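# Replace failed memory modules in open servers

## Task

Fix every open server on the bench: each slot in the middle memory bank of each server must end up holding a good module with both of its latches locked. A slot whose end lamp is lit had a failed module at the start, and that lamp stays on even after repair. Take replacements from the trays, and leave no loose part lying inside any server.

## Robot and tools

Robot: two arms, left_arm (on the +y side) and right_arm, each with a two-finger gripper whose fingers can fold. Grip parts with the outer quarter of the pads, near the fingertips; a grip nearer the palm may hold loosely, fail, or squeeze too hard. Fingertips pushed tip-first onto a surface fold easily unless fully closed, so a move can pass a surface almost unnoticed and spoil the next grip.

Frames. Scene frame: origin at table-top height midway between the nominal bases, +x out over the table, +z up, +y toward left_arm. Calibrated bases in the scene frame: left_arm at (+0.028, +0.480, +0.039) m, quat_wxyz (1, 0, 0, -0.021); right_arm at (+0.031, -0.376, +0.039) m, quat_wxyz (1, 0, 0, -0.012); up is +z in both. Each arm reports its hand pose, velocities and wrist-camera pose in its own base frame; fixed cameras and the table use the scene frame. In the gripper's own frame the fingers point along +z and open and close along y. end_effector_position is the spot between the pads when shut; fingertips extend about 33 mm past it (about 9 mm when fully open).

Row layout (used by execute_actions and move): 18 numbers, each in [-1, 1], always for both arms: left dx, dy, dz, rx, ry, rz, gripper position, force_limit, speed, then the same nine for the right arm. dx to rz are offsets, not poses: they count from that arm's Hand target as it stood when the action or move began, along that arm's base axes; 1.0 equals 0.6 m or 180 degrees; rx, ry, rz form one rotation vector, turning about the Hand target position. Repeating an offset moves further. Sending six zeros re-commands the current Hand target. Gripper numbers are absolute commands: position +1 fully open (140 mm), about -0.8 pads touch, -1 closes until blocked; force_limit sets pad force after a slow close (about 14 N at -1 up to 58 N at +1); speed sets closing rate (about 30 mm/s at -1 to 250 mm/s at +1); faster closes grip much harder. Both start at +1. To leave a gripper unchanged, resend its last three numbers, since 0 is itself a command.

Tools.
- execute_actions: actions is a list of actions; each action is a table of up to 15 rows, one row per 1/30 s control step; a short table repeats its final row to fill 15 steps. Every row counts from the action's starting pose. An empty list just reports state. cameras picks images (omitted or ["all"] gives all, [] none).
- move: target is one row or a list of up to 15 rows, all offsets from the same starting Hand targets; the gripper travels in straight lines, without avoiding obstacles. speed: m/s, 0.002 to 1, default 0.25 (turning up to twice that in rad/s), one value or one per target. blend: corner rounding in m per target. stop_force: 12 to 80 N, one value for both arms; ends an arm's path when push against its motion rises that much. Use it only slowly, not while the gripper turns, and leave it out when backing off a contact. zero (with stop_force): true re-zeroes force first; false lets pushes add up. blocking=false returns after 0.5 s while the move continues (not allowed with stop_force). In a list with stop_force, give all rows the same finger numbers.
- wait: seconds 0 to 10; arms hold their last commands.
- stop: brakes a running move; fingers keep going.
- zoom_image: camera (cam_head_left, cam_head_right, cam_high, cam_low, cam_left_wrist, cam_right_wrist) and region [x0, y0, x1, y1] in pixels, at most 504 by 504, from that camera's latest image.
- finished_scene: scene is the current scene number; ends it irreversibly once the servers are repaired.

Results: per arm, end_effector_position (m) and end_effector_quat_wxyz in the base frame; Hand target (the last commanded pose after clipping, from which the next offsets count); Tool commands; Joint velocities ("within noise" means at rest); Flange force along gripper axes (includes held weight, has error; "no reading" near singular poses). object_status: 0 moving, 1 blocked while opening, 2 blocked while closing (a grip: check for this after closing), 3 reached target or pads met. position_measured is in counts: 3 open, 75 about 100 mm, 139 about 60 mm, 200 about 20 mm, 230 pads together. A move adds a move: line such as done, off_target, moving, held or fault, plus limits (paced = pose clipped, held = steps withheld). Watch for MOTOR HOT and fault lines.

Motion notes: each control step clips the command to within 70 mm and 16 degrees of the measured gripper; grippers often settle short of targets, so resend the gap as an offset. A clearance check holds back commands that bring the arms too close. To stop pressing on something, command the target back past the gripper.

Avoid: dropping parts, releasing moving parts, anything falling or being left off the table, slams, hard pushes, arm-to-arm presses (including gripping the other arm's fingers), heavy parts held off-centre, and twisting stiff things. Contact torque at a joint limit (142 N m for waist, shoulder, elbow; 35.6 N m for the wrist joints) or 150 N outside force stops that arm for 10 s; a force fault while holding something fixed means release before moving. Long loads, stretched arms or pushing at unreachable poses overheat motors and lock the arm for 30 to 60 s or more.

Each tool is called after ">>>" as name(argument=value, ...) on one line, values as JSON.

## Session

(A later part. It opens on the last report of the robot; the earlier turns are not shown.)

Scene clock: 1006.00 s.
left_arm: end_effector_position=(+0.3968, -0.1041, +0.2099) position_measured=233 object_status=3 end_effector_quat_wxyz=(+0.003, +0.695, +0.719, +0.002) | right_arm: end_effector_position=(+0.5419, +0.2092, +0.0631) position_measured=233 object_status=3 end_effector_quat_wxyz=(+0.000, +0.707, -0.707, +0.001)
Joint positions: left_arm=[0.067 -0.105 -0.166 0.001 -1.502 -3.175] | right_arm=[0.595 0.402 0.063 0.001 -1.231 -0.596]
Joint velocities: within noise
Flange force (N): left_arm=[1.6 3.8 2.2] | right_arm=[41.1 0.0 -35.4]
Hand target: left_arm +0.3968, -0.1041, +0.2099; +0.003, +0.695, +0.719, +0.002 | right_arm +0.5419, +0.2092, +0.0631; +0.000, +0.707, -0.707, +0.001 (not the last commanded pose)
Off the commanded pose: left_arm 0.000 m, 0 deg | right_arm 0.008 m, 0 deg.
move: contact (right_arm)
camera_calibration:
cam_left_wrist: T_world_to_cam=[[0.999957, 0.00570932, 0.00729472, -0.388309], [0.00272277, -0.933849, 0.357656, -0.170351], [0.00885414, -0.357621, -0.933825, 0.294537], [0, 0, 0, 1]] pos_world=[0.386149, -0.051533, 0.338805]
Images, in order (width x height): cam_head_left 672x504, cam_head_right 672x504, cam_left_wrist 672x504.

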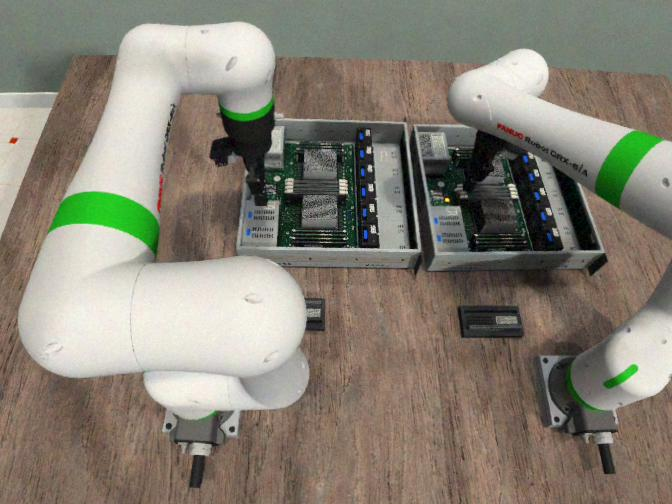

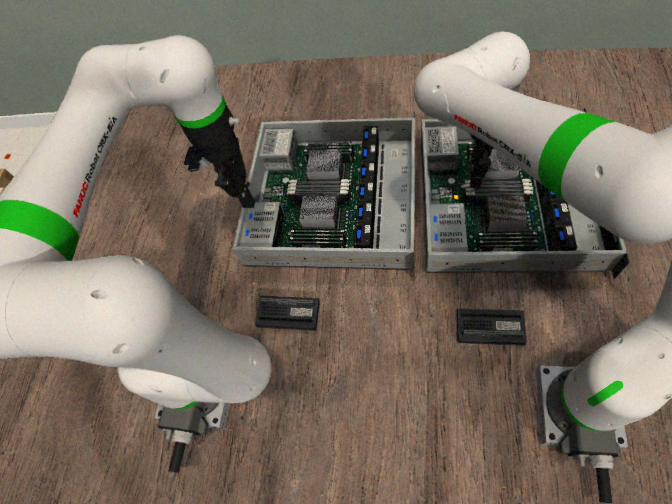

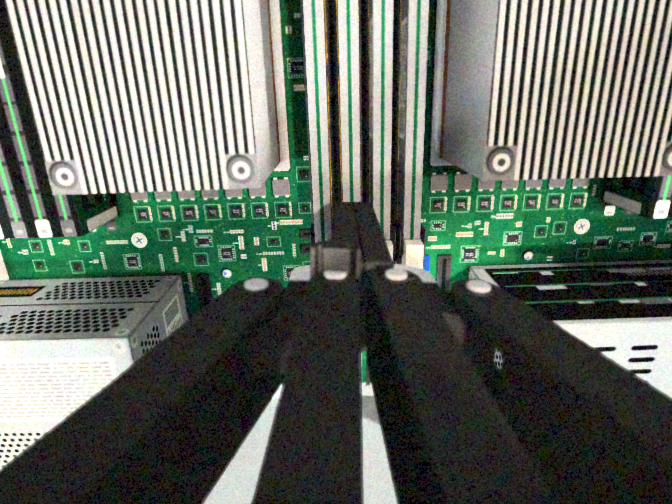

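>>> move(target=[[0,0,0,0,0,0,-1,1,-0.2,0,-0.02,0.01,0,0,0,-1,1,0],[0,0,0,0,0,0,-1,1,-0.2,0,-0.09,0.1,0,0,0,-1,1,0]], speed=0.08, cameras=["cam_left_wrist","cam_head_right"])

>>> zoom_image(camera="cam_head_right", region=[430, 130, 560, 220])

>>> zoom_image(camera="cam_left_wrist", region=[270, 60, 440, 260])

Scene clock: 1020.60 s.
left_arm: end_effector_position=(+0.3968, -0.1041, +0.2099) position_measured=233 object_status=3 end_effector_quat_wxyz=(+0.003, +0.695, +0.719, +0.002) | right_arm: end_effector_position=(+0.5419, +0.1552, +0.1231) position_measured=233 object_status=3 end_effector_quat_wxyz=(+0.000, +0.707, -0.707, +0.001)
Joint positions: left_arm=[0.067 -0.105 -0.166 0.001 -1.502 -3.175] | right_arm=[0.512 0.319 0.097 0.001 -1.348 -0.513]
Joint velocities: within noise
Flange force (N): left_arm=[1.4 3.7 1.8] | right_arm=[-3.1 -6.5 1.3]
Hand target: left_arm +0.3968, -0.1041, +0.2099; +0.003, +0.695, +0.719, +0.002 | right_arm +0.5419, +0.1552, +0.1231; +0.000, +0.707, -0.707, +0.001
Off the commanded pose: left_arm 0.000 m, 0 deg | right_arm 0.000 m, 0 deg.
move: done
camera_calibration:
cam_left_wrist: T_world_to_cam=[[0.999957, 0.00570932, 0.00729472, -0.388309], [0.00272277, -0.933849, 0.357656, -0.170351], [0.00885414, -0.357621, -0.933825, 0.294537], [0, 0, 0, 1]] pos_world=[0.386149, -0.051533, 0.338805]
Images, in order (width x height): cam_head_right 672x504, cam_left_wrist 672x504.

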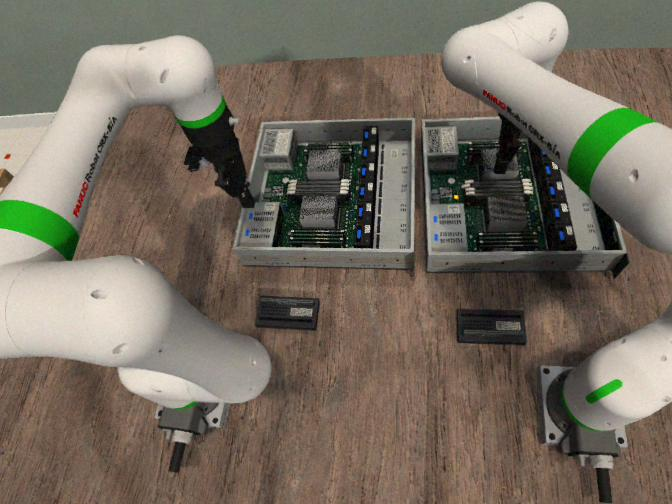

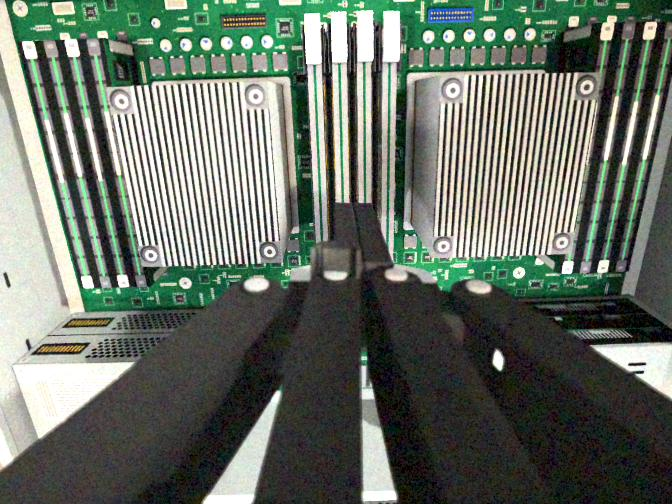

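Scaled by 3.877.

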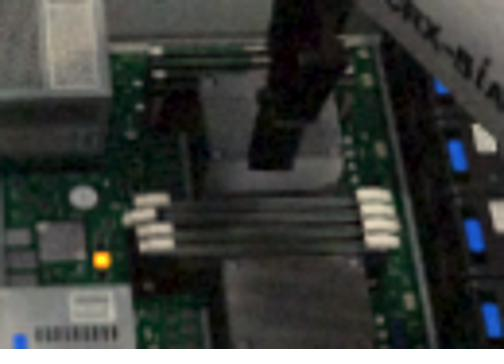

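Scaled by 2.520.

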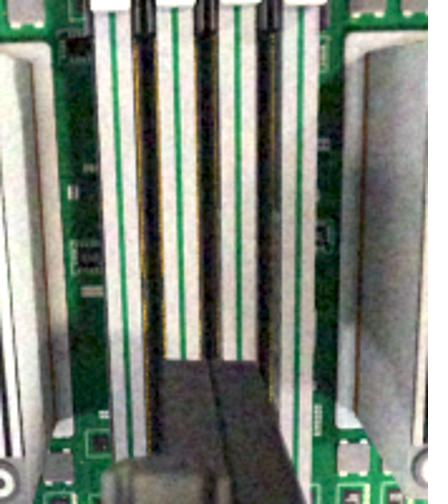

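>>> move(target=[[0,0,0,0,0,0,-1,1,-0.2,0.0035,-0.085,0,0,0,0,-1,1,0],[0,0,0,0,0,0,-1,1,-0.2,0.0035,-0.085,-0.098,0,0,0,-1,1,0]], speed=0.08, cameras=["cam_left_wrist"])

>>> zoom_image(camera="cam_left_wrist", region=[270, 60, 440, 230])

>>> move(target=[0,0,0,0,0,0,-1,1,-0.2,0.0008,-0.055,0,0,0,0,-1,1,0], speed=0.02, stop_force=40, cameras=["cam_left_wrist","cam_head_right"])

>>> zoom_image(camera="cam_left_wrist", region=[270, 60, 440, 230])

>>> zoom_image(camera="cam_head_right", region=[430, 130, 560, 220])

Scene clock: 1035.90 s.
left_arm: end_effector_position=(+0.3968, -0.1041, +0.2099) position_measured=233 object_status=3 end_effector_quat_wxyz=(+0.003, +0.695, +0.719, +0.002) | right_arm: end_effector_position=(+0.5440, +0.1042, +0.0643) position_measured=233 object_status=3 end_effector_quat_wxyz=(+0.000, +0.707, -0.707, +0.001)
Joint positions: left_arm=[0.067 -0.105 -0.166 0.001 -1.502 -3.175] | right_arm=[0.427 0.337 -0.023 0.001 -1.211 -0.428]
Joint velocities: within noise
Flange force (N): left_arm=[1.9 3.4 2.0] | right_arm=[-2.6 -5.8 2.8]
Hand target: left_arm +0.3968, -0.1041, +0.2099; +0.003, +0.695, +0.719, +0.002 | right_arm +0.5440, +0.1042, +0.0643; +0.000, +0.707, -0.707, +0.001
Off the commanded pose: left_arm 0.000 m, 0 deg | right_arm 0.000 m, 0 deg.
move: done
camera_calibration:
cam_left_wrist: T_world_to_cam=[[0.999957, 0.00570932, 0.00729472, -0.388309], [0.00272277, -0.933849, 0.357656, -0.170351], [0.00885414, -0.357621, -0.933825, 0.294537], [0, 0, 0, 1]] pos_world=[0.386149, -0.051533, 0.338805]
Images, in order (width x height): cam_left_wrist 672x504.

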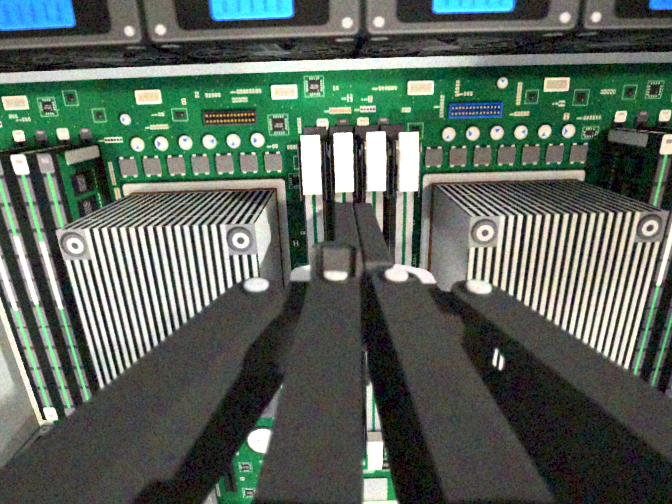

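Scaled by 2.965.

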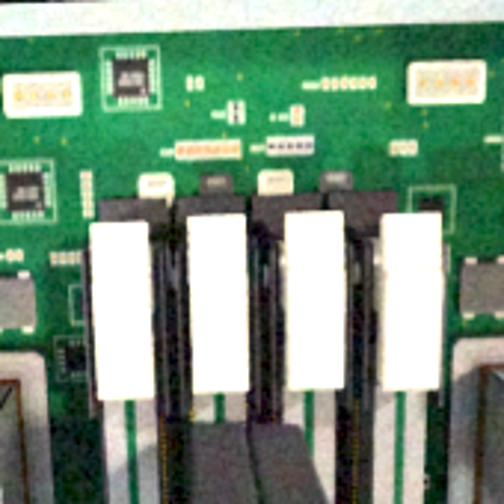

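Scene clock: 1037.67 s.
left_arm: end_effector_position=(+0.3968, -0.1041, +0.2099) position_measured=233 object_status=3 end_effector_quat_wxyz=(+0.003, +0.695, +0.719, +0.002) | right_arm: end_effector_position=(+0.5445, +0.0852, +0.0646) position_measured=233 object_status=3 end_effector_quat_wxyz=(-0.001, +0.707, -0.707, +0.001)
Joint positions: left_arm=[0.067 -0.105 -0.166 0.001 -1.502 -3.175] | right_arm=[0.394 0.329 -0.032 0.001 -1.208 -0.395]
Joint velocities: within noise
Flange force (N): left_arm=[1.2 3.8 2.2] | right_arm=[-43.7 -0.1 -33.2]
Hand target: left_arm +0.3968, -0.1041, +0.2099; +0.003, +0.695, +0.719, +0.002 | right_arm +0.5444, +0.0852, +0.0645; -0.001, +0.707, -0.707, +0.001 (not the last commanded pose)
Off the commanded pose: left_arm 0.000 m, 0 deg | right_arm 0.014 m, 0 deg.
move: contact (right_arm)
camera_calibration:
cam_left_wrist: T_world_to_cam=[[0.999957, 0.00570932, 0.00729472, -0.388309], [0.00272277, -0.933849, 0.357656, -0.170351], [0.00885414, -0.357621, -0.933825, 0.294537], [0, 0, 0, 1]] pos_world=[0.386149, -0.051533, 0.338805]
Images, in order (width x height): cam_head_right 672x504, cam_left_wrist 672x504.

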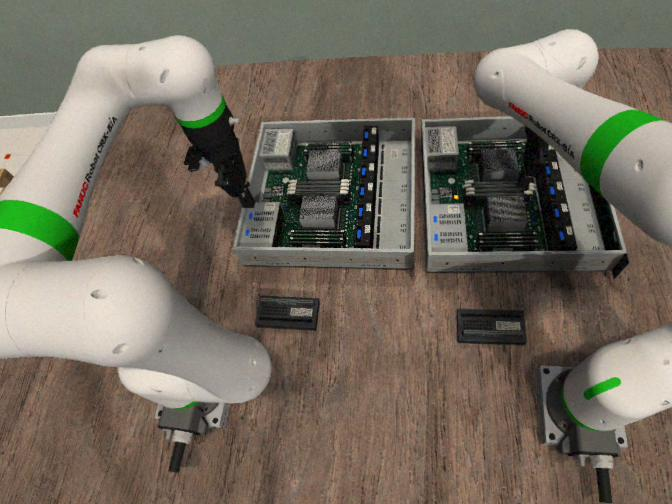

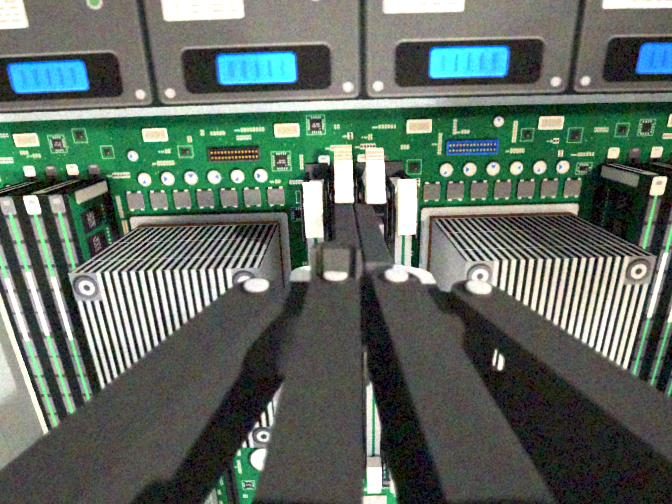

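Scaled by 2.965.

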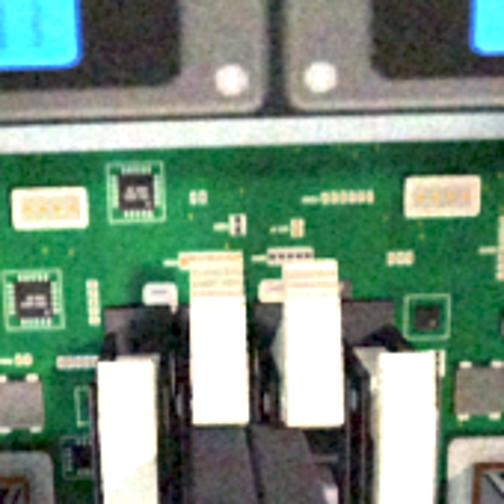

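Scaled by 3.877.

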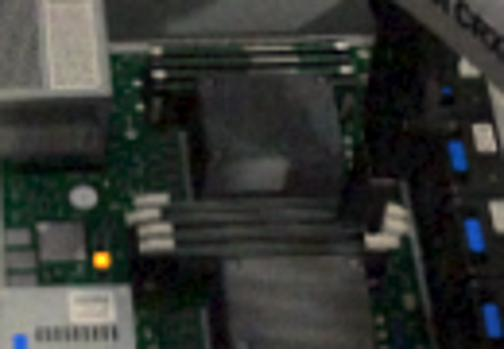

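>>> move(target=[[0,0,0,0,0,0,-1,1,-0.2,0,0.02,0.005,0,0,0,-1,1,0],[0,0,0,0,0,0,-1,1,-0.2,0.0075,0.03,0.005,0,0,0,-1,1,0],[0,0,0,0,0,0,-1,1,-0.2,0.0075,0.03,0,0,0,0,-1,1,0]], speed=0.06, cameras=[])

>>> move(target=[0,0,0,0,0,0,-1,1,-0.2,0.0008,-0.075,0,0,0,0,-1,1,0], speed=0.02, stop_force=45, cameras=["cam_left_wrist","cam_head_right"])

>>> zoom_image(camera="cam_left_wrist", region=[270, 60, 440, 230])

>>> zoom_image(camera="cam_head_right", region=[430, 130, 560, 220])

Scene clock: 1048.77 s.
left_arm: end_effector_position=(+0.3968, -0.1041, +0.2099) position_measured=233 object_status=3 end_effector_quat_wxyz=(+0.003, +0.695, +0.719, +0.002) | right_arm: end_effector_position=(+0.5490, +0.1032, +0.0646) position_measured=233 object_status=3 end_effector_quat_wxyz=(-0.001, +0.707, -0.707, +0.001)
Joint positions: left_arm=[0.067 -0.105 -0.166 0.001 -1.502 -3.175] | right_arm=[0.421 0.347 -0.008 0.001 -1.214 -0.422]
Joint velocities: within noise
Flange force (N): left_arm=[2.0 4.4 1.4] | right_arm=[0.6 -5.7 -7.2]
Hand target: left_arm +0.3968, -0.1041, +0.2099; +0.003, +0.695, +0.719, +0.002 | right_arm +0.5489, +0.1032, +0.0645; -0.001, +0.707, -0.707, +0.001
Off the commanded pose: left_arm 0.000 m, 0 deg | right_arm 0.000 m, 0 deg.
move: done
No camera images: "cameras" was empty.

Scene clock: 1050.50 s.
left_arm: end_effector_position=(+0.3968, -0.1041, +0.2099) position_measured=233 object_status=3 end_effector_quat_wxyz=(+0.003, +0.695, +0.719, +0.002) | right_arm: end_effector_position=(+0.5492, +0.0847, +0.0648) position_measured=233 object_status=3 end_effector_quat_wxyz=(-0.001, +0.707, -0.707, +0.000)
Joint positions: left_arm=[0.067 -0.105 -0.166 0.001 -1.502 -3.175] | right_arm=[0.389 0.34 -0.017 0 -1.211 -0.39]
Joint velocities: within noise
Flange force (N): left_arm=[1.4 4.0 1.5] | right_arm=[-47.9 16.9 -32.8]
Hand target: left_arm +0.3968, -0.1041, +0.2099; +0.003, +0.695, +0.719, +0.002 | right_arm +0.5492, +0.0846, +0.0647; -0.001, +0.707, -0.707, +0.000 (not the last commanded pose)
Off the commanded pose: left_arm 0.000 m, 0 deg | right_arm 0.026 m, 0 deg.
move: contact (right_arm)
camera_calibration:
cam_left_wrist: T_world_to_cam=[[0.999957, 0.00570932, 0.00729472, -0.388309], [0.00272277, -0.933849, 0.357656, -0.170351], [0.00885414, -0.357621, -0.933825, 0.294537], [0, 0, 0, 1]] pos_world=[0.386149, -0.051533, 0.338805]
Images, in order (width x height): cam_head_right 672x504, cam_left_wrist 672x504.

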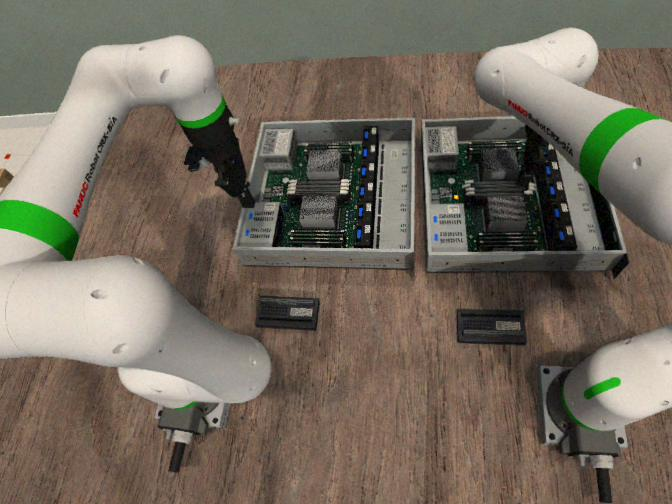

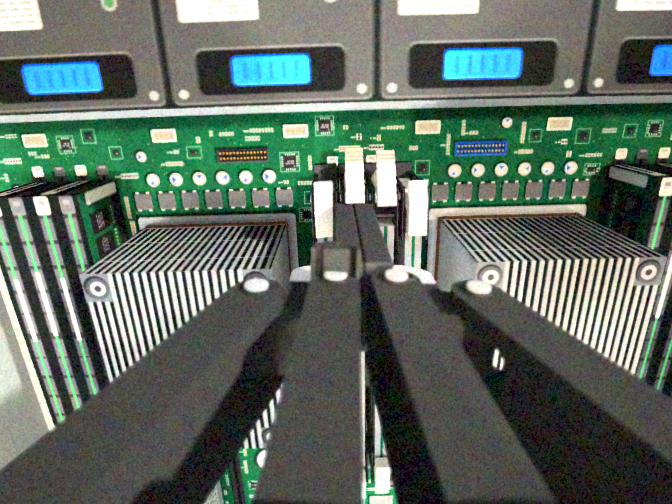

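Scaled by 2.965.

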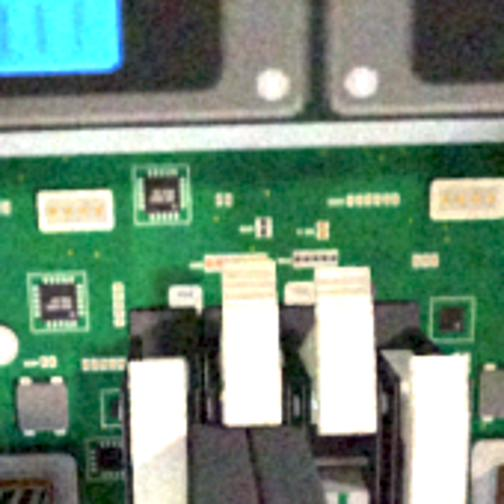

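Scaled by 3.877.

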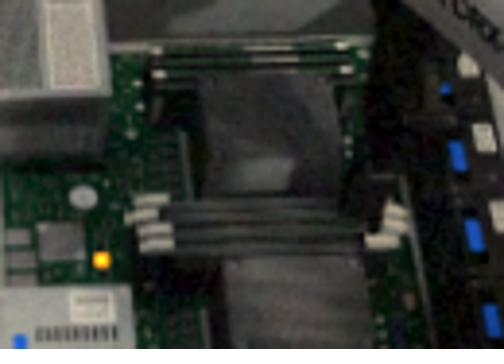

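>>> move(target=[[0,0.01,0.0,0,0,0,-1,1,0,0,0,0.02,0,0,0,-1,1,0],[0,0,0.0,0,0,0,-1,1,-0.2,0,0,0.16,0,0,0,-1,1,0]], cameras=["cam_left_wrist"])

Scene clock: 1082.13 s.
left_arm: end_effector_position=(+0.3968, -0.1041, +0.2099) position_measured=233 object_status=3 end_effector_quat_wxyz=(+0.003, +0.695, +0.719, +0.002) | right_arm: end_effector_position=(+0.5492, +0.0846, +0.1607) position_measured=233 object_status=3 end_effector_quat_wxyz=(-0.001, +0.707, -0.707, +0.000)
Joint positions: left_arm=[0.067 -0.105 -0.166 0.001 -1.502 -3.175] | right_arm=[0.389 0.282 0.138 0 -1.425 -0.39]
Joint velocities: within noise
Flange force (N): left_arm=[1.6 4.1 1.7] | right_arm=[-2.1 -6.3 1.1]
Hand target: left_arm +0.3968, -0.1041, +0.2099; +0.003, +0.695, +0.719, +0.002 | right_arm +0.5492, +0.0846, +0.1607; -0.001, +0.707, -0.707, +0.000
Off the commanded pose: left_arm 0.000 m, 0 deg | right_arm 0.000 m, 0 deg.
move: done
camera_calibration:
cam_left_wrist: T_world_to_cam=[[0.999957, 0.00570932, 0.00729472, -0.388309], [0.00272277, -0.933849, 0.357656, -0.170351], [0.00885414, -0.357621, -0.933825, 0.294537], [0, 0, 0, 1]] pos_world=[0.386149, -0.051533, 0.338805]
Images, in order (width x height): cam_left_wrist 672x504.

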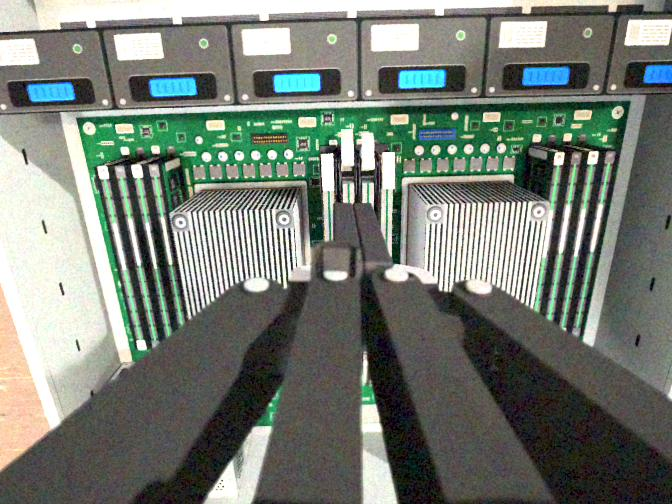

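>>> zoom_image(camera="cam_left_wrist", region=[290, 110, 430, 215])

>>> move(target=[0,0,0,0,0,0,-1,1,-0.2,0,-0.2,0.05,0,0,0,-1,1,0], cameras=["cam_left_wrist"])

>>> zoom_image(camera="cam_left_wrist", region=[200, 60, 480, 270])

Scaled by 3.600.

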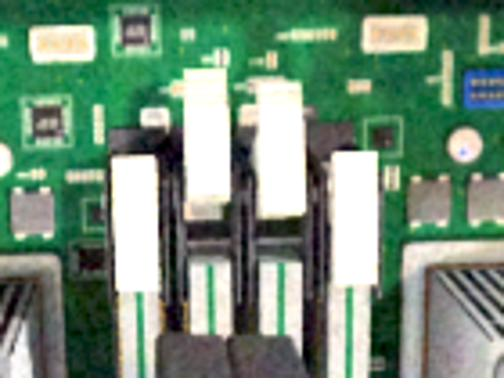

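Scene clock: 1092.87 s.
left_arm: end_effector_position=(+0.3968, -0.1041, +0.2099) position_measured=233 object_status=3 end_effector_quat_wxyz=(+0.003, +0.695, +0.719, +0.002) | right_arm: end_effector_position=(+0.5492, -0.0353, +0.1907) position_measured=233 object_status=3 end_effector_quat_wxyz=(-0.001, +0.707, -0.707, +0.000)
Joint positions: left_arm=[0.067 -0.105 -0.166 0.001 -1.502 -3.175] | right_arm=[0.174 0.26 0.181 -0.001 -1.49 -0.174]
Joint velocities: within noise
Flange force (N): left_arm=[1.9 3.4 2.2] | right_arm=[-0.8 -6.6 0.9]
Hand target: left_arm +0.3968, -0.1041, +0.2099; +0.003, +0.695, +0.719, +0.002 | right_arm +0.5492, -0.0354, +0.1907; -0.001, +0.707, -0.707, +0.000
Off the commanded pose: left_arm 0.000 m, 0 deg | right_arm 0.000 m, 0 deg.
move: done
camera_calibration:
cam_left_wrist: T_world_to_cam=[[0.999957, 0.00570932, 0.00729472, -0.388309], [0.00272277, -0.933849, 0.357656, -0.170351], [0.00885414, -0.357621, -0.933825, 0.294537], [0, 0, 0, 1]] pos_world=[0.386149, -0.051533, 0.338805]
Images, in order (width x height): cam_left_wrist 672x504.

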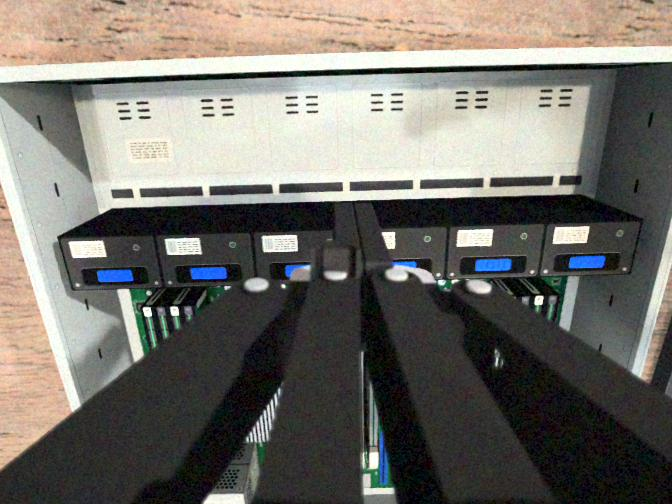

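Scaled by 1.800.

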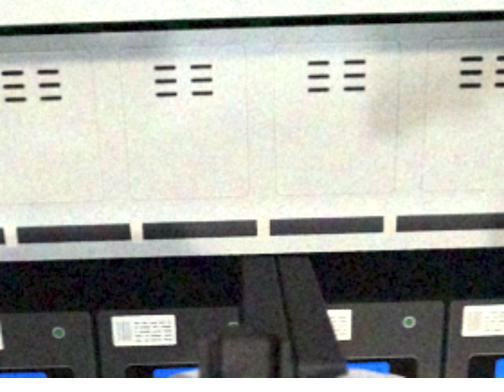

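>>> move(target=[0,0,0,0,0,0,-1,1,-0.2,0,0.6,0,0,0,0,-1,1,0], cameras=["cam_left_wrist"])

>>> zoom_image(camera="cam_left_wrist", region=[270, 100, 450, 235])

Scene clock: 1102.73 s.
left_arm: end_effector_position=(+0.3968, -0.1041, +0.2099) position_measured=233 object_status=3 end_effector_quat_wxyz=(+0.003, +0.695, +0.719, +0.002) | right_arm: end_effector_position=(+0.5492, +0.3246, +0.1907) position_measured=233 object_status=3 end_effector_quat_wxyz=(-0.001, +0.707, -0.707, +0.000)
Joint positions: left_arm=[0.067 -0.105 -0.166 0.001 -1.502 -3.175] | right_arm=[0.739 0.492 0.494 0.001 -1.571 -0.74]
Joint velocities: within noise
Flange force (N): left_arm=[1.9 3.8 2.2] | right_arm=[-5.1 -5.9 1.0]
Hand target: left_arm +0.3968, -0.1041, +0.2099; +0.003, +0.695, +0.719, +0.002 | right_arm +0.5492, +0.3246, +0.1907; -0.001, +0.707, -0.707, +0.000
Off the commanded pose: left_arm 0.000 m, 0 deg | right_arm 0.000 m, 0 deg.
move: done
camera_calibration:
cam_left_wrist: T_world_to_cam=[[0.999957, 0.00570932, 0.00729472, -0.388309], [0.00272277, -0.933849, 0.357656, -0.170351], [0.00885414, -0.357621, -0.933825, 0.294537], [0, 0, 0, 1]] pos_world=[0.386149, -0.051533, 0.338805]
Images, in order (width x height): cam_left_wrist 672x504.

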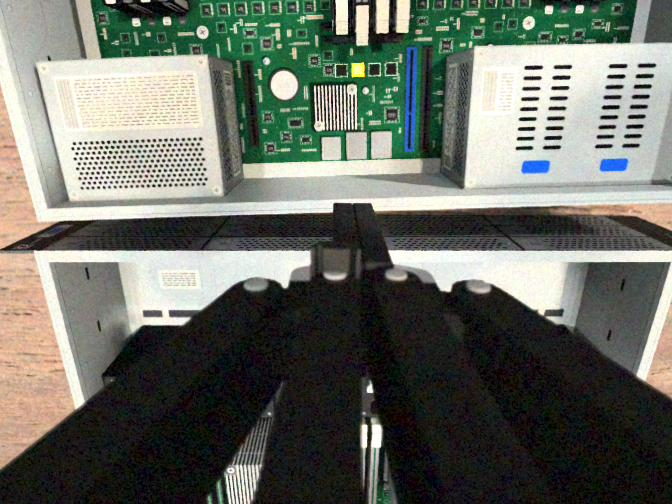

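Scaled by 2.800.

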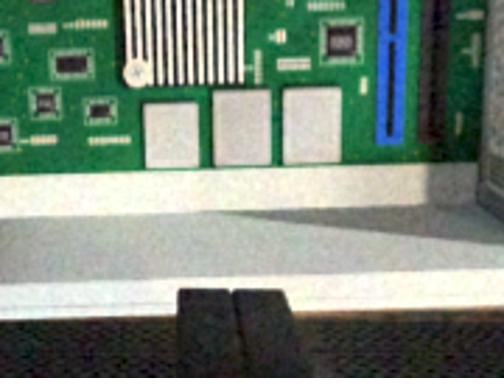

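>>> zoom_image(camera="cam_left_wrist", region=[300, 0, 440, 105])

Scaled by 3.600.

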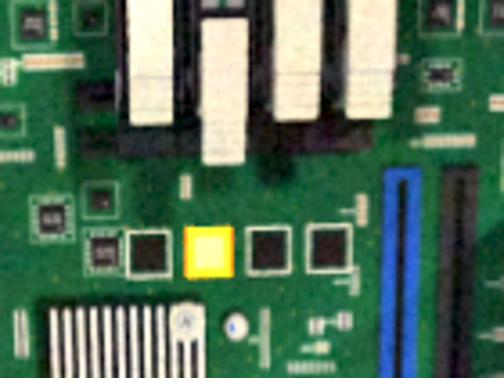

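>>> move(target=[[0,0,0,0,0,0,-1,1,-0.2,-0.01,-0.16,0,0,0,0.0076,-1,1,0]], cameras=["cam_left_wrist","cam_low","cam_high"])

>>> zoom_image(camera="cam_left_wrist", region=[280, 20, 460, 205])

Scene clock: 1119.57 s.
left_arm: end_effector_position=(+0.3968, -0.1041, +0.2099) position_measured=233 object_status=3 end_effector_quat_wxyz=(+0.003, +0.695, +0.719, +0.002) | right_arm: end_effector_position=(+0.5432, +0.2287, +0.1907) position_measured=233 object_status=3 end_effector_quat_wxyz=(-0.001, +0.715, -0.699, +0.000)
Joint positions: left_arm=[0.067 -0.105 -0.166 0.001 -1.502 -3.175] | right_arm=[0.621 0.36 0.31 0 -1.519 -0.598]
Joint velocities: within noise
Flange force (N): left_arm=[2.3 4.0 2.0] | right_arm=[-3.5 -7.1 0.4]
Hand target: left_arm +0.3968, -0.1041, +0.2099; +0.003, +0.695, +0.719, +0.002 | right_arm +0.5432, +0.2286, +0.1907; -0.001, +0.715, -0.699, +0.000
Off the commanded pose: left_arm 0.000 m, 0 deg | right_arm 0.000 m, 0 deg.
move: done
camera_calibration:
cam_left_wrist: T_world_to_cam=[[0.999957, 0.00570932, 0.00729472, -0.388309], [0.00272277, -0.933849, 0.357656, -0.170351], [0.00885414, -0.357621, -0.933825, 0.294537], [0, 0, 0, 1]] pos_world=[0.386149, -0.051533, 0.338805]
Images, in order (width x height): cam_high 672x504, cam_low 672x504, cam_left_wrist 672x504.

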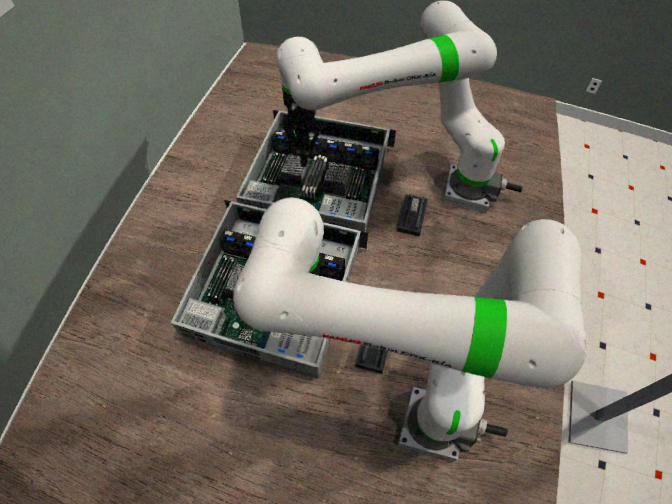

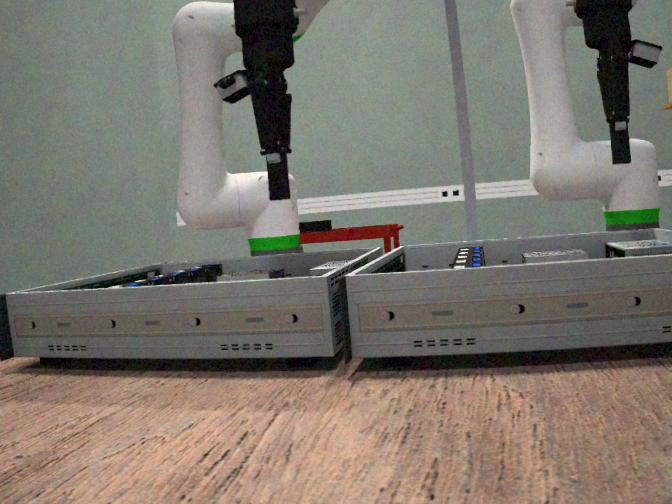

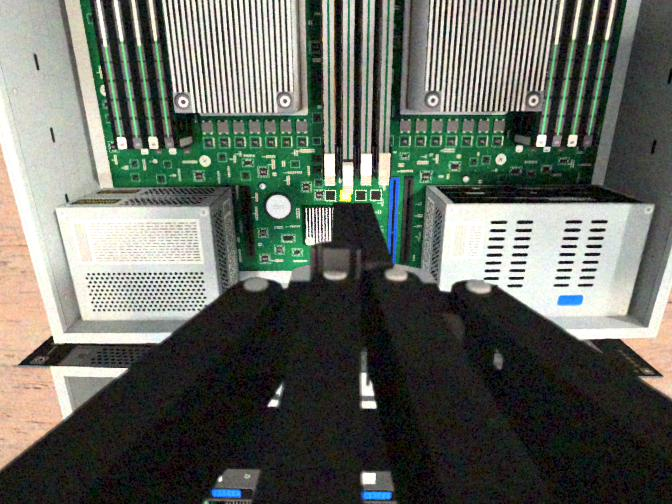

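Scaled by 2.724.

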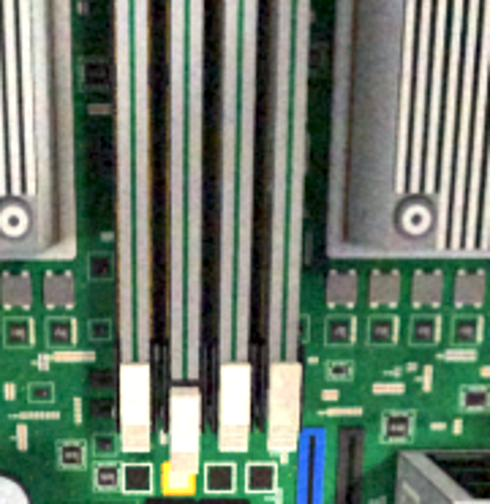

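>>> move(target=[[0,0,0,0,0,0,-1,1,-0.2,-0.002,-0.0437,-0.16,0,0,0,-1,1,0],[0,0,0,0,0,0,-1,1,-0.2,-0.002,-0.0437,-0.2145,0,0,0,-1,1,0]], cameras=["cam_left_wrist"], speed=[0.2,0.03])

>>> move(target=[0,0,0,0,0,0,-1,1,-0.2,-0.0005,0.04,0,0,0,0,-1,1,0], stop_force=35, speed=0.02, cameras=["cam_left_wrist"])

>>> zoom_image(camera="cam_left_wrist", region=[280, 120, 440, 250])

Scene clock: 1134.43 s.
left_arm: end_effector_position=(+0.3968, -0.1041, +0.2099) position_measured=233 object_status=3 end_effector_quat_wxyz=(+0.003, +0.695, +0.719, +0.002) | right_arm: end_effector_position=(+0.5421, +0.2024, +0.0622) position_measured=233 object_status=3 end_effector_quat_wxyz=(-0.001, +0.715, -0.699, +0.000)
Joint positions: left_arm=[0.067 -0.105 -0.166 0.001 -1.502 -3.175] | right_arm=[0.584 0.396 0.052 0 -1.225 -0.561]
Joint velocities: within noise
Flange force (N): left_arm=[1.3 3.7 1.9] | right_arm=[-11.5 -2.4 -22.4]
Hand target: left_arm +0.3968, -0.1041, +0.2099; +0.003, +0.695, +0.719, +0.002 | right_arm +0.5420, +0.2024, +0.0620; -0.001, +0.715, -0.699, +0.000
Off the commanded pose: left_arm 0.000 m, 0 deg | right_arm 0.000 m, 0 deg.
move: done
camera_calibration:
cam_left_wrist: T_world_to_cam=[[0.999957, 0.00570932, 0.00729472, -0.388309], [0.00272277, -0.933849, 0.357656, -0.170351], [0.00885414, -0.357621, -0.933825, 0.294537], [0, 0, 0, 1]] pos_world=[0.386149, -0.051533, 0.338805]
Images, in order (width x height): cam_left_wrist 672x504.

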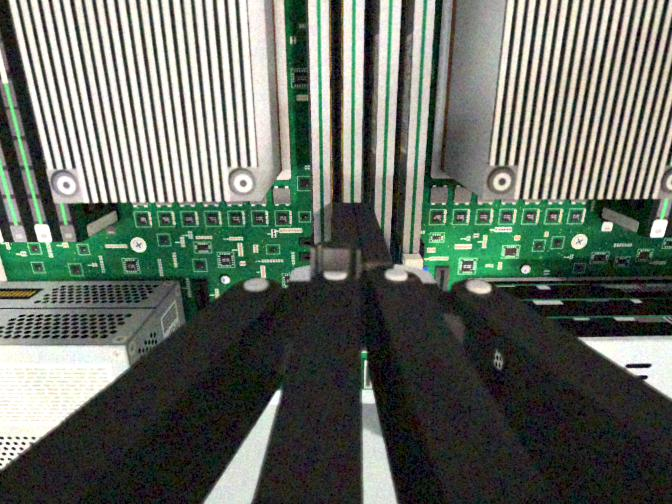

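Scene clock: 1135.67 s.
left_arm: end_effector_position=(+0.3968, -0.1041, +0.2099) position_measured=233 object_status=3 end_effector_quat_wxyz=(+0.003, +0.695, +0.719, +0.002) | right_arm: end_effector_position=(+0.5420, +0.2046, +0.0620) position_measured=233 object_status=3 end_effector_quat_wxyz=(-0.001, +0.715, -0.699, +0.001)
Joint positions: left_arm=[0.067 -0.105 -0.166 0.001 -1.502 -3.175] | right_arm=[0.588 0.398 0.055 0.001 -1.226 -0.565]
Joint velocities: within noise
Flange force (N): left_arm=[1.6 3.9 1.8] | right_arm=[31.4 -1.6 -34.9]
Hand target: left_arm +0.3968, -0.1041, +0.2099; +0.003, +0.695, +0.719, +0.002 | right_arm +0.5420, +0.2046, +0.0620; -0.001, +0.715, -0.699, +0.001 (not the last commanded pose)
Off the commanded pose: left_arm 0.000 m, 0 deg | right_arm 0.022 m, 0 deg.
move: contact (right_arm)
camera_calibration:
cam_left_wrist: T_world_to_cam=[[0.999957, 0.00570932, 0.00729472, -0.388309], [0.00272277, -0.933849, 0.357656, -0.170351], [0.00885414, -0.357621, -0.933825, 0.294537], [0, 0, 0, 1]] pos_world=[0.386149, -0.051533, 0.338805]
Images, in order (width x height): cam_left_wrist 672x504.

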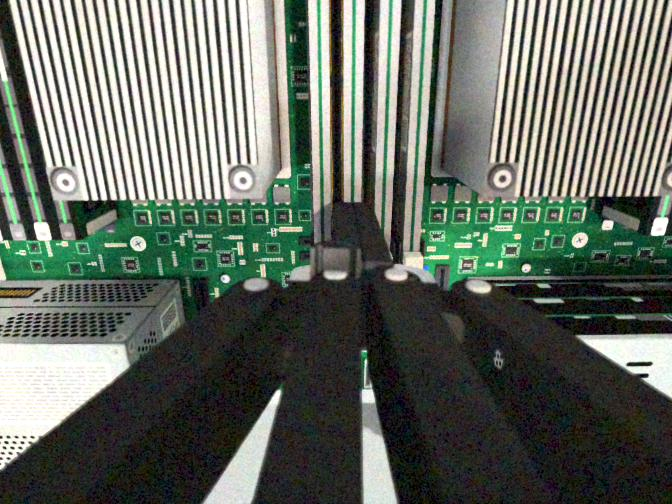

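Scaled by 3.150.

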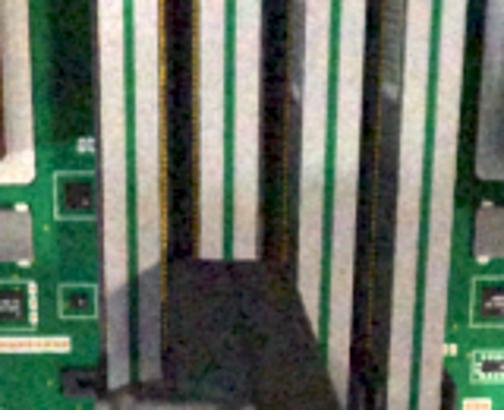

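>>> move(target=[0,0,0,0,0,0,-1,1,-0.2,0,-0.004,0.0045,0,0,0,-1,1,0], cameras=[])

>>> move(target=[0,0,0,0,0,0,-1,1,-0.2,-0.0005,0.045,0,0,0,0,-1,1,0], stop_force=50, speed=0.02, cameras=["cam_left_wrist"])

Scene clock: 1145.43 s.
left_arm: end_effector_position=(+0.3968, -0.1041, +0.2099) position_measured=233 object_status=3 end_effector_quat_wxyz=(+0.003, +0.695, +0.719, +0.002) | right_arm: end_effector_position=(+0.5420, +0.2022, +0.0647) position_measured=233 object_status=3 end_effector_quat_wxyz=(-0.001, +0.715, -0.699, +0.001)
Joint positions: left_arm=[0.067 -0.105 -0.166 0.001 -1.502 -3.175] | right_arm=[0.584 0.394 0.056 0.001 -1.231 -0.562]
Joint velocities: within noise
Flange force (N): left_arm=[1.7 4.0 1.4] | right_arm=[-3.7 -6.2 2.7]
Hand target: left_arm +0.3968, -0.1041, +0.2099; +0.003, +0.695, +0.719, +0.002 | right_arm +0.5420, +0.2022, +0.0647; -0.001, +0.715, -0.699, +0.001
Off the commanded pose: left_arm 0.000 m, 0 deg | right_arm 0.000 m, 0 deg.
move: done
No camera images: "cameras" was empty.

Scene clock: 1147.10 s.
left_arm: end_effector_position=(+0.3968, -0.1041, +0.2099) position_measured=233 object_status=3 end_effector_quat_wxyz=(+0.003, +0.695, +0.719, +0.002) | right_arm: end_effector_position=(+0.5420, +0.2156, +0.0649) position_measured=233 object_status=3 end_effector_quat_wxyz=(+0.000, +0.715, -0.699, +0.001)
Joint positions: left_arm=[0.067 -0.105 -0.166 0.001 -1.502 -3.175] | right_arm=[0.605 0.405 0.072 0.002 -1.236 -0.582]
Joint velocities: within noise
Flange force (N): left_arm=[2.2 4.1 1.7] | right_arm=[56.1 3.7 -46.5]
Hand target: left_arm +0.3968, -0.1041, +0.2099; +0.003, +0.695, +0.719, +0.002 | right_arm +0.5419, +0.2156, +0.0649; +0.000, +0.715, -0.699, +0.001 (not the last commanded pose)
Off the commanded pose: left_arm 0.000 m, 0 deg | right_arm 0.014 m, 0 deg.
move: contact (right_arm)
camera_calibration:
cam_left_wrist: T_world_to_cam=[[0.999957, 0.00570932, 0.00729472, -0.388309], [0.00272277, -0.933849, 0.357656, -0.170351], [0.00885414, -0.357621, -0.933825, 0.294537], [0, 0, 0, 1]] pos_world=[0.386149, -0.051533, 0.338805]
Images, in order (width x height): cam_left_wrist 672x504.

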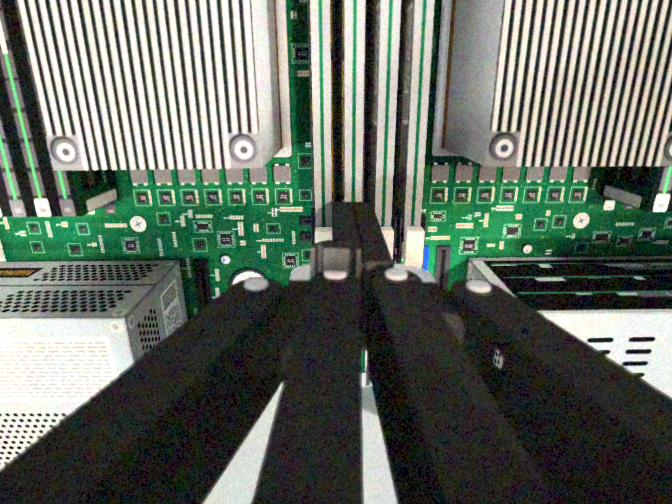

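>>> move(target=[[0,0,0,0,0,0,-1,1,-0.2,0,-0.015,0.02,0,0,0,-1,1,0],[0,0,0,0,0,0,-1,1,-0.2,0.002,0.0218,0.21,0,0,0,-1,1,0]], cameras=["cam_left_wrist"])

>>> zoom_image(camera="cam_left_wrist", region=[280, 20, 460, 205])

Scene clock: 1155.23 s.
left_arm: end_effector_position=(+0.3968, -0.1041, +0.2099) position_measured=233 object_status=3 end_effector_quat_wxyz=(+0.003, +0.695, +0.719, +0.002) | right_arm: end_effector_position=(+0.5431, +0.2287, +0.1909) position_measured=233 object_status=3 end_effector_quat_wxyz=(+0.000, +0.715, -0.699, +0.001)
Joint positions: left_arm=[0.067 -0.105 -0.166 0.001 -1.502 -3.175] | right_arm=[0.622 0.361 0.311 0.002 -1.52 -0.599]
Joint velocities: within noise
Flange force (N): left_arm=[1.6 3.5 2.3] | right_arm=[-4.0 -6.6 0.6]
Hand target: left_arm +0.3968, -0.1041, +0.2099; +0.003, +0.695, +0.719, +0.002 | right_arm +0.5431, +0.2287, +0.1909; +0.000, +0.715, -0.699, +0.001
Off the commanded pose: left_arm 0.000 m, 0 deg | right_arm 0.000 m, 0 deg.
move: done
camera_calibration:
cam_left_wrist: T_world_to_cam=[[0.999957, 0.00570932, 0.00729472, -0.388309], [0.00272277, -0.933849, 0.357656, -0.170351], [0.00885414, -0.357621, -0.933825, 0.294537], [0, 0, 0, 1]] pos_world=[0.386149, -0.051533, 0.338805]
Images, in order (width x height): cam_left_wrist 672x504.

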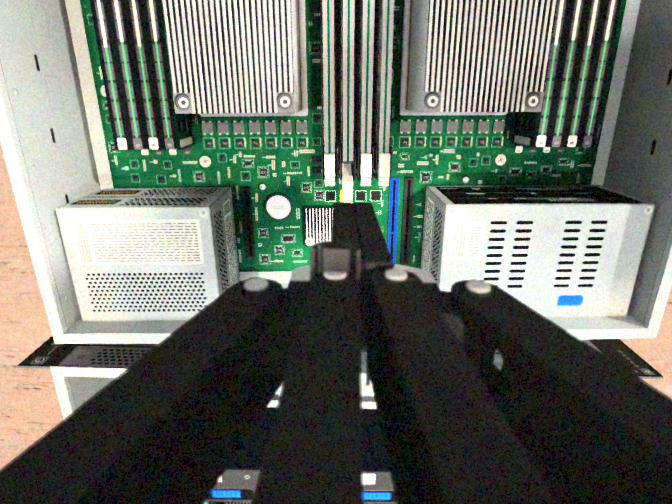

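Scaled by 2.724.

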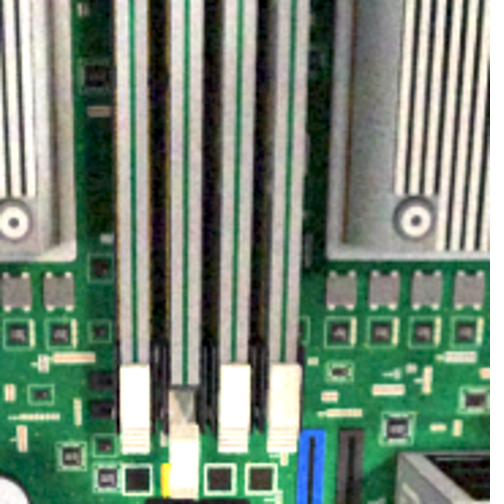

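>>> move(target=[[0,0,0,0,0,0,-1,1,-0.2,0.0062,-0.2145,-0.15,0,0,0,-1,1,0],[0,0,0,0,0,0,-1,1,-0.2,0.0062,-0.2145,-0.2088,0,0,0,-1,1,0]], cameras=["cam_left_wrist"], speed=[0.2,0.03])

>>> zoom_image(camera="cam_left_wrist", region=[280, 120, 440, 250])

Scene clock: 1171.20 s.
left_arm: end_effector_position=(+0.3968, -0.1041, +0.2099) position_measured=233 object_status=3 end_effector_quat_wxyz=(+0.003, +0.695, +0.719, +0.002) | right_arm: end_effector_position=(+0.5469, +0.0999, +0.0657) position_measured=233 object_status=3 end_effector_quat_wxyz=(+0.000, +0.715, -0.699, +0.001)
Joint positions: left_arm=[0.067 -0.105 -0.166 0.001 -1.502 -3.175] | right_arm=[0.418 0.34 -0.016 0.002 -1.214 -0.395]
Joint velocities: within noise
Flange force (N): left_arm=[1.3 3.8 1.8] | right_arm=[9.0 -4.0 -16.0]
Hand target: left_arm +0.3968, -0.1041, +0.2099; +0.003, +0.695, +0.719, +0.002 | right_arm +0.5469, +0.1000, +0.0656; +0.000, +0.715, -0.699, +0.001
Off the commanded pose: left_arm 0.000 m, 0 deg | right_arm 0.000 m, 0 deg.
move: done
camera_calibration:
cam_left_wrist: T_world_to_cam=[[0.999957, 0.00570932, 0.00729472, -0.388309], [0.00272277, -0.933849, 0.357656, -0.170351], [0.00885414, -0.357621, -0.933825, 0.294537], [0, 0, 0, 1]] pos_world=[0.386149, -0.051533, 0.338805]
Images, in order (width x height): cam_left_wrist 672x504.

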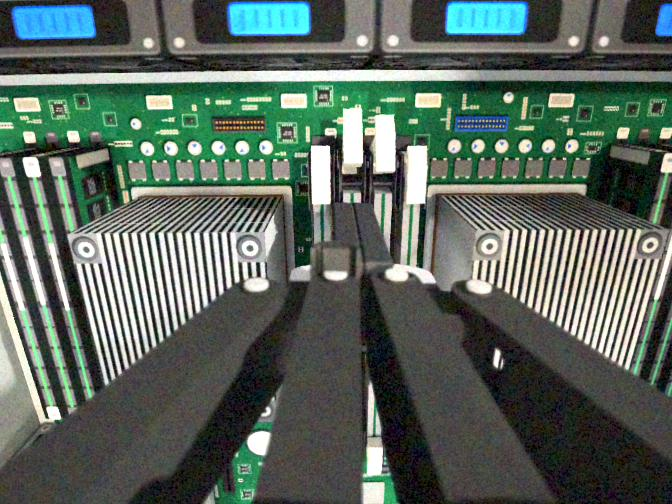

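Scaled by 3.150.

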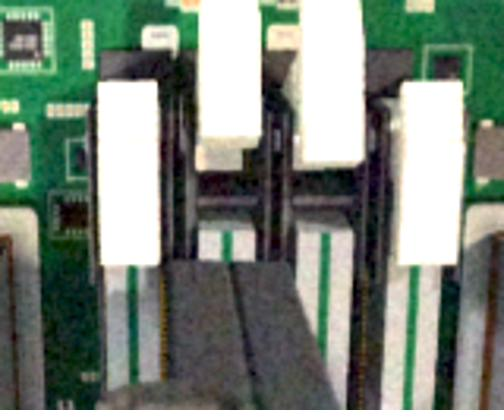

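>>> move(target=[0,0,0,0,0,0,-1,1,-0.2,0.0008,-0.055,-0.0005,0,0,0,-1,1,0], stop_force=50, speed=0.02, cameras=["cam_left_wrist"])

>>> zoom_image(camera="cam_left_wrist", region=[280, 90, 440, 220])

Scene clock: 1177.27 s.
left_arm: end_effector_position=(+0.3968, -0.1041, +0.2099) position_measured=233 object_status=3 end_effector_quat_wxyz=(+0.003, +0.695, +0.719, +0.002) | right_arm: end_effector_position=(+0.5474, +0.0811, +0.0657) position_measured=233 object_status=3 end_effector_quat_wxyz=(-0.001, +0.715, -0.699, +0.001)
Joint positions: left_arm=[0.067 -0.105 -0.166 0.001 -1.502 -3.175] | right_arm=[0.385 0.333 -0.025 0.001 -1.211 -0.362]
Joint velocities: within noise
Flange force (N): left_arm=[1.6 4.5 2.1] | right_arm=[-42.3 -0.7 -38.3]
Hand target: left_arm +0.3968, -0.1041, +0.2099; +0.003, +0.695, +0.719, +0.002 | right_arm +0.5473, +0.0811, +0.0656; -0.001, +0.715, -0.699, +0.001 (not the last commanded pose)
Off the commanded pose: left_arm 0.000 m, 0 deg | right_arm 0.014 m, 0 deg.
move: contact (right_arm)
camera_calibration:
cam_left_wrist: T_world_to_cam=[[0.999957, 0.00570932, 0.00729472, -0.388309], [0.00272277, -0.933849, 0.357656, -0.170351], [0.00885414, -0.357621, -0.933825, 0.294537], [0, 0, 0, 1]] pos_world=[0.386149, -0.051533, 0.338805]
Images, in order (width x height): cam_left_wrist 672x504.

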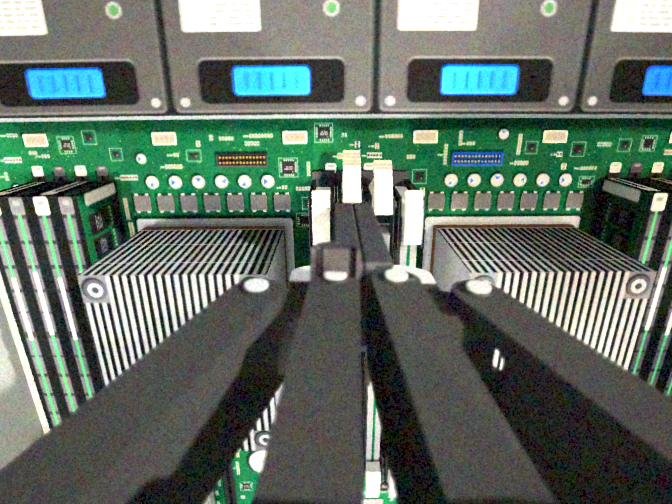

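Scaled by 3.150.

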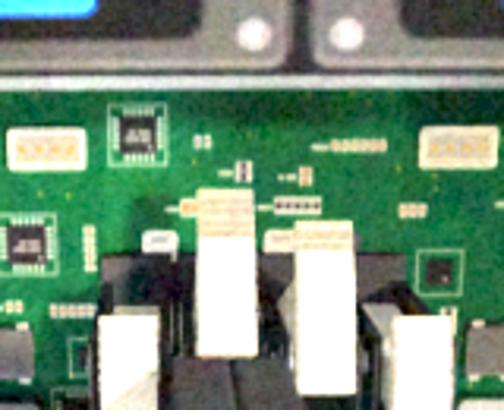

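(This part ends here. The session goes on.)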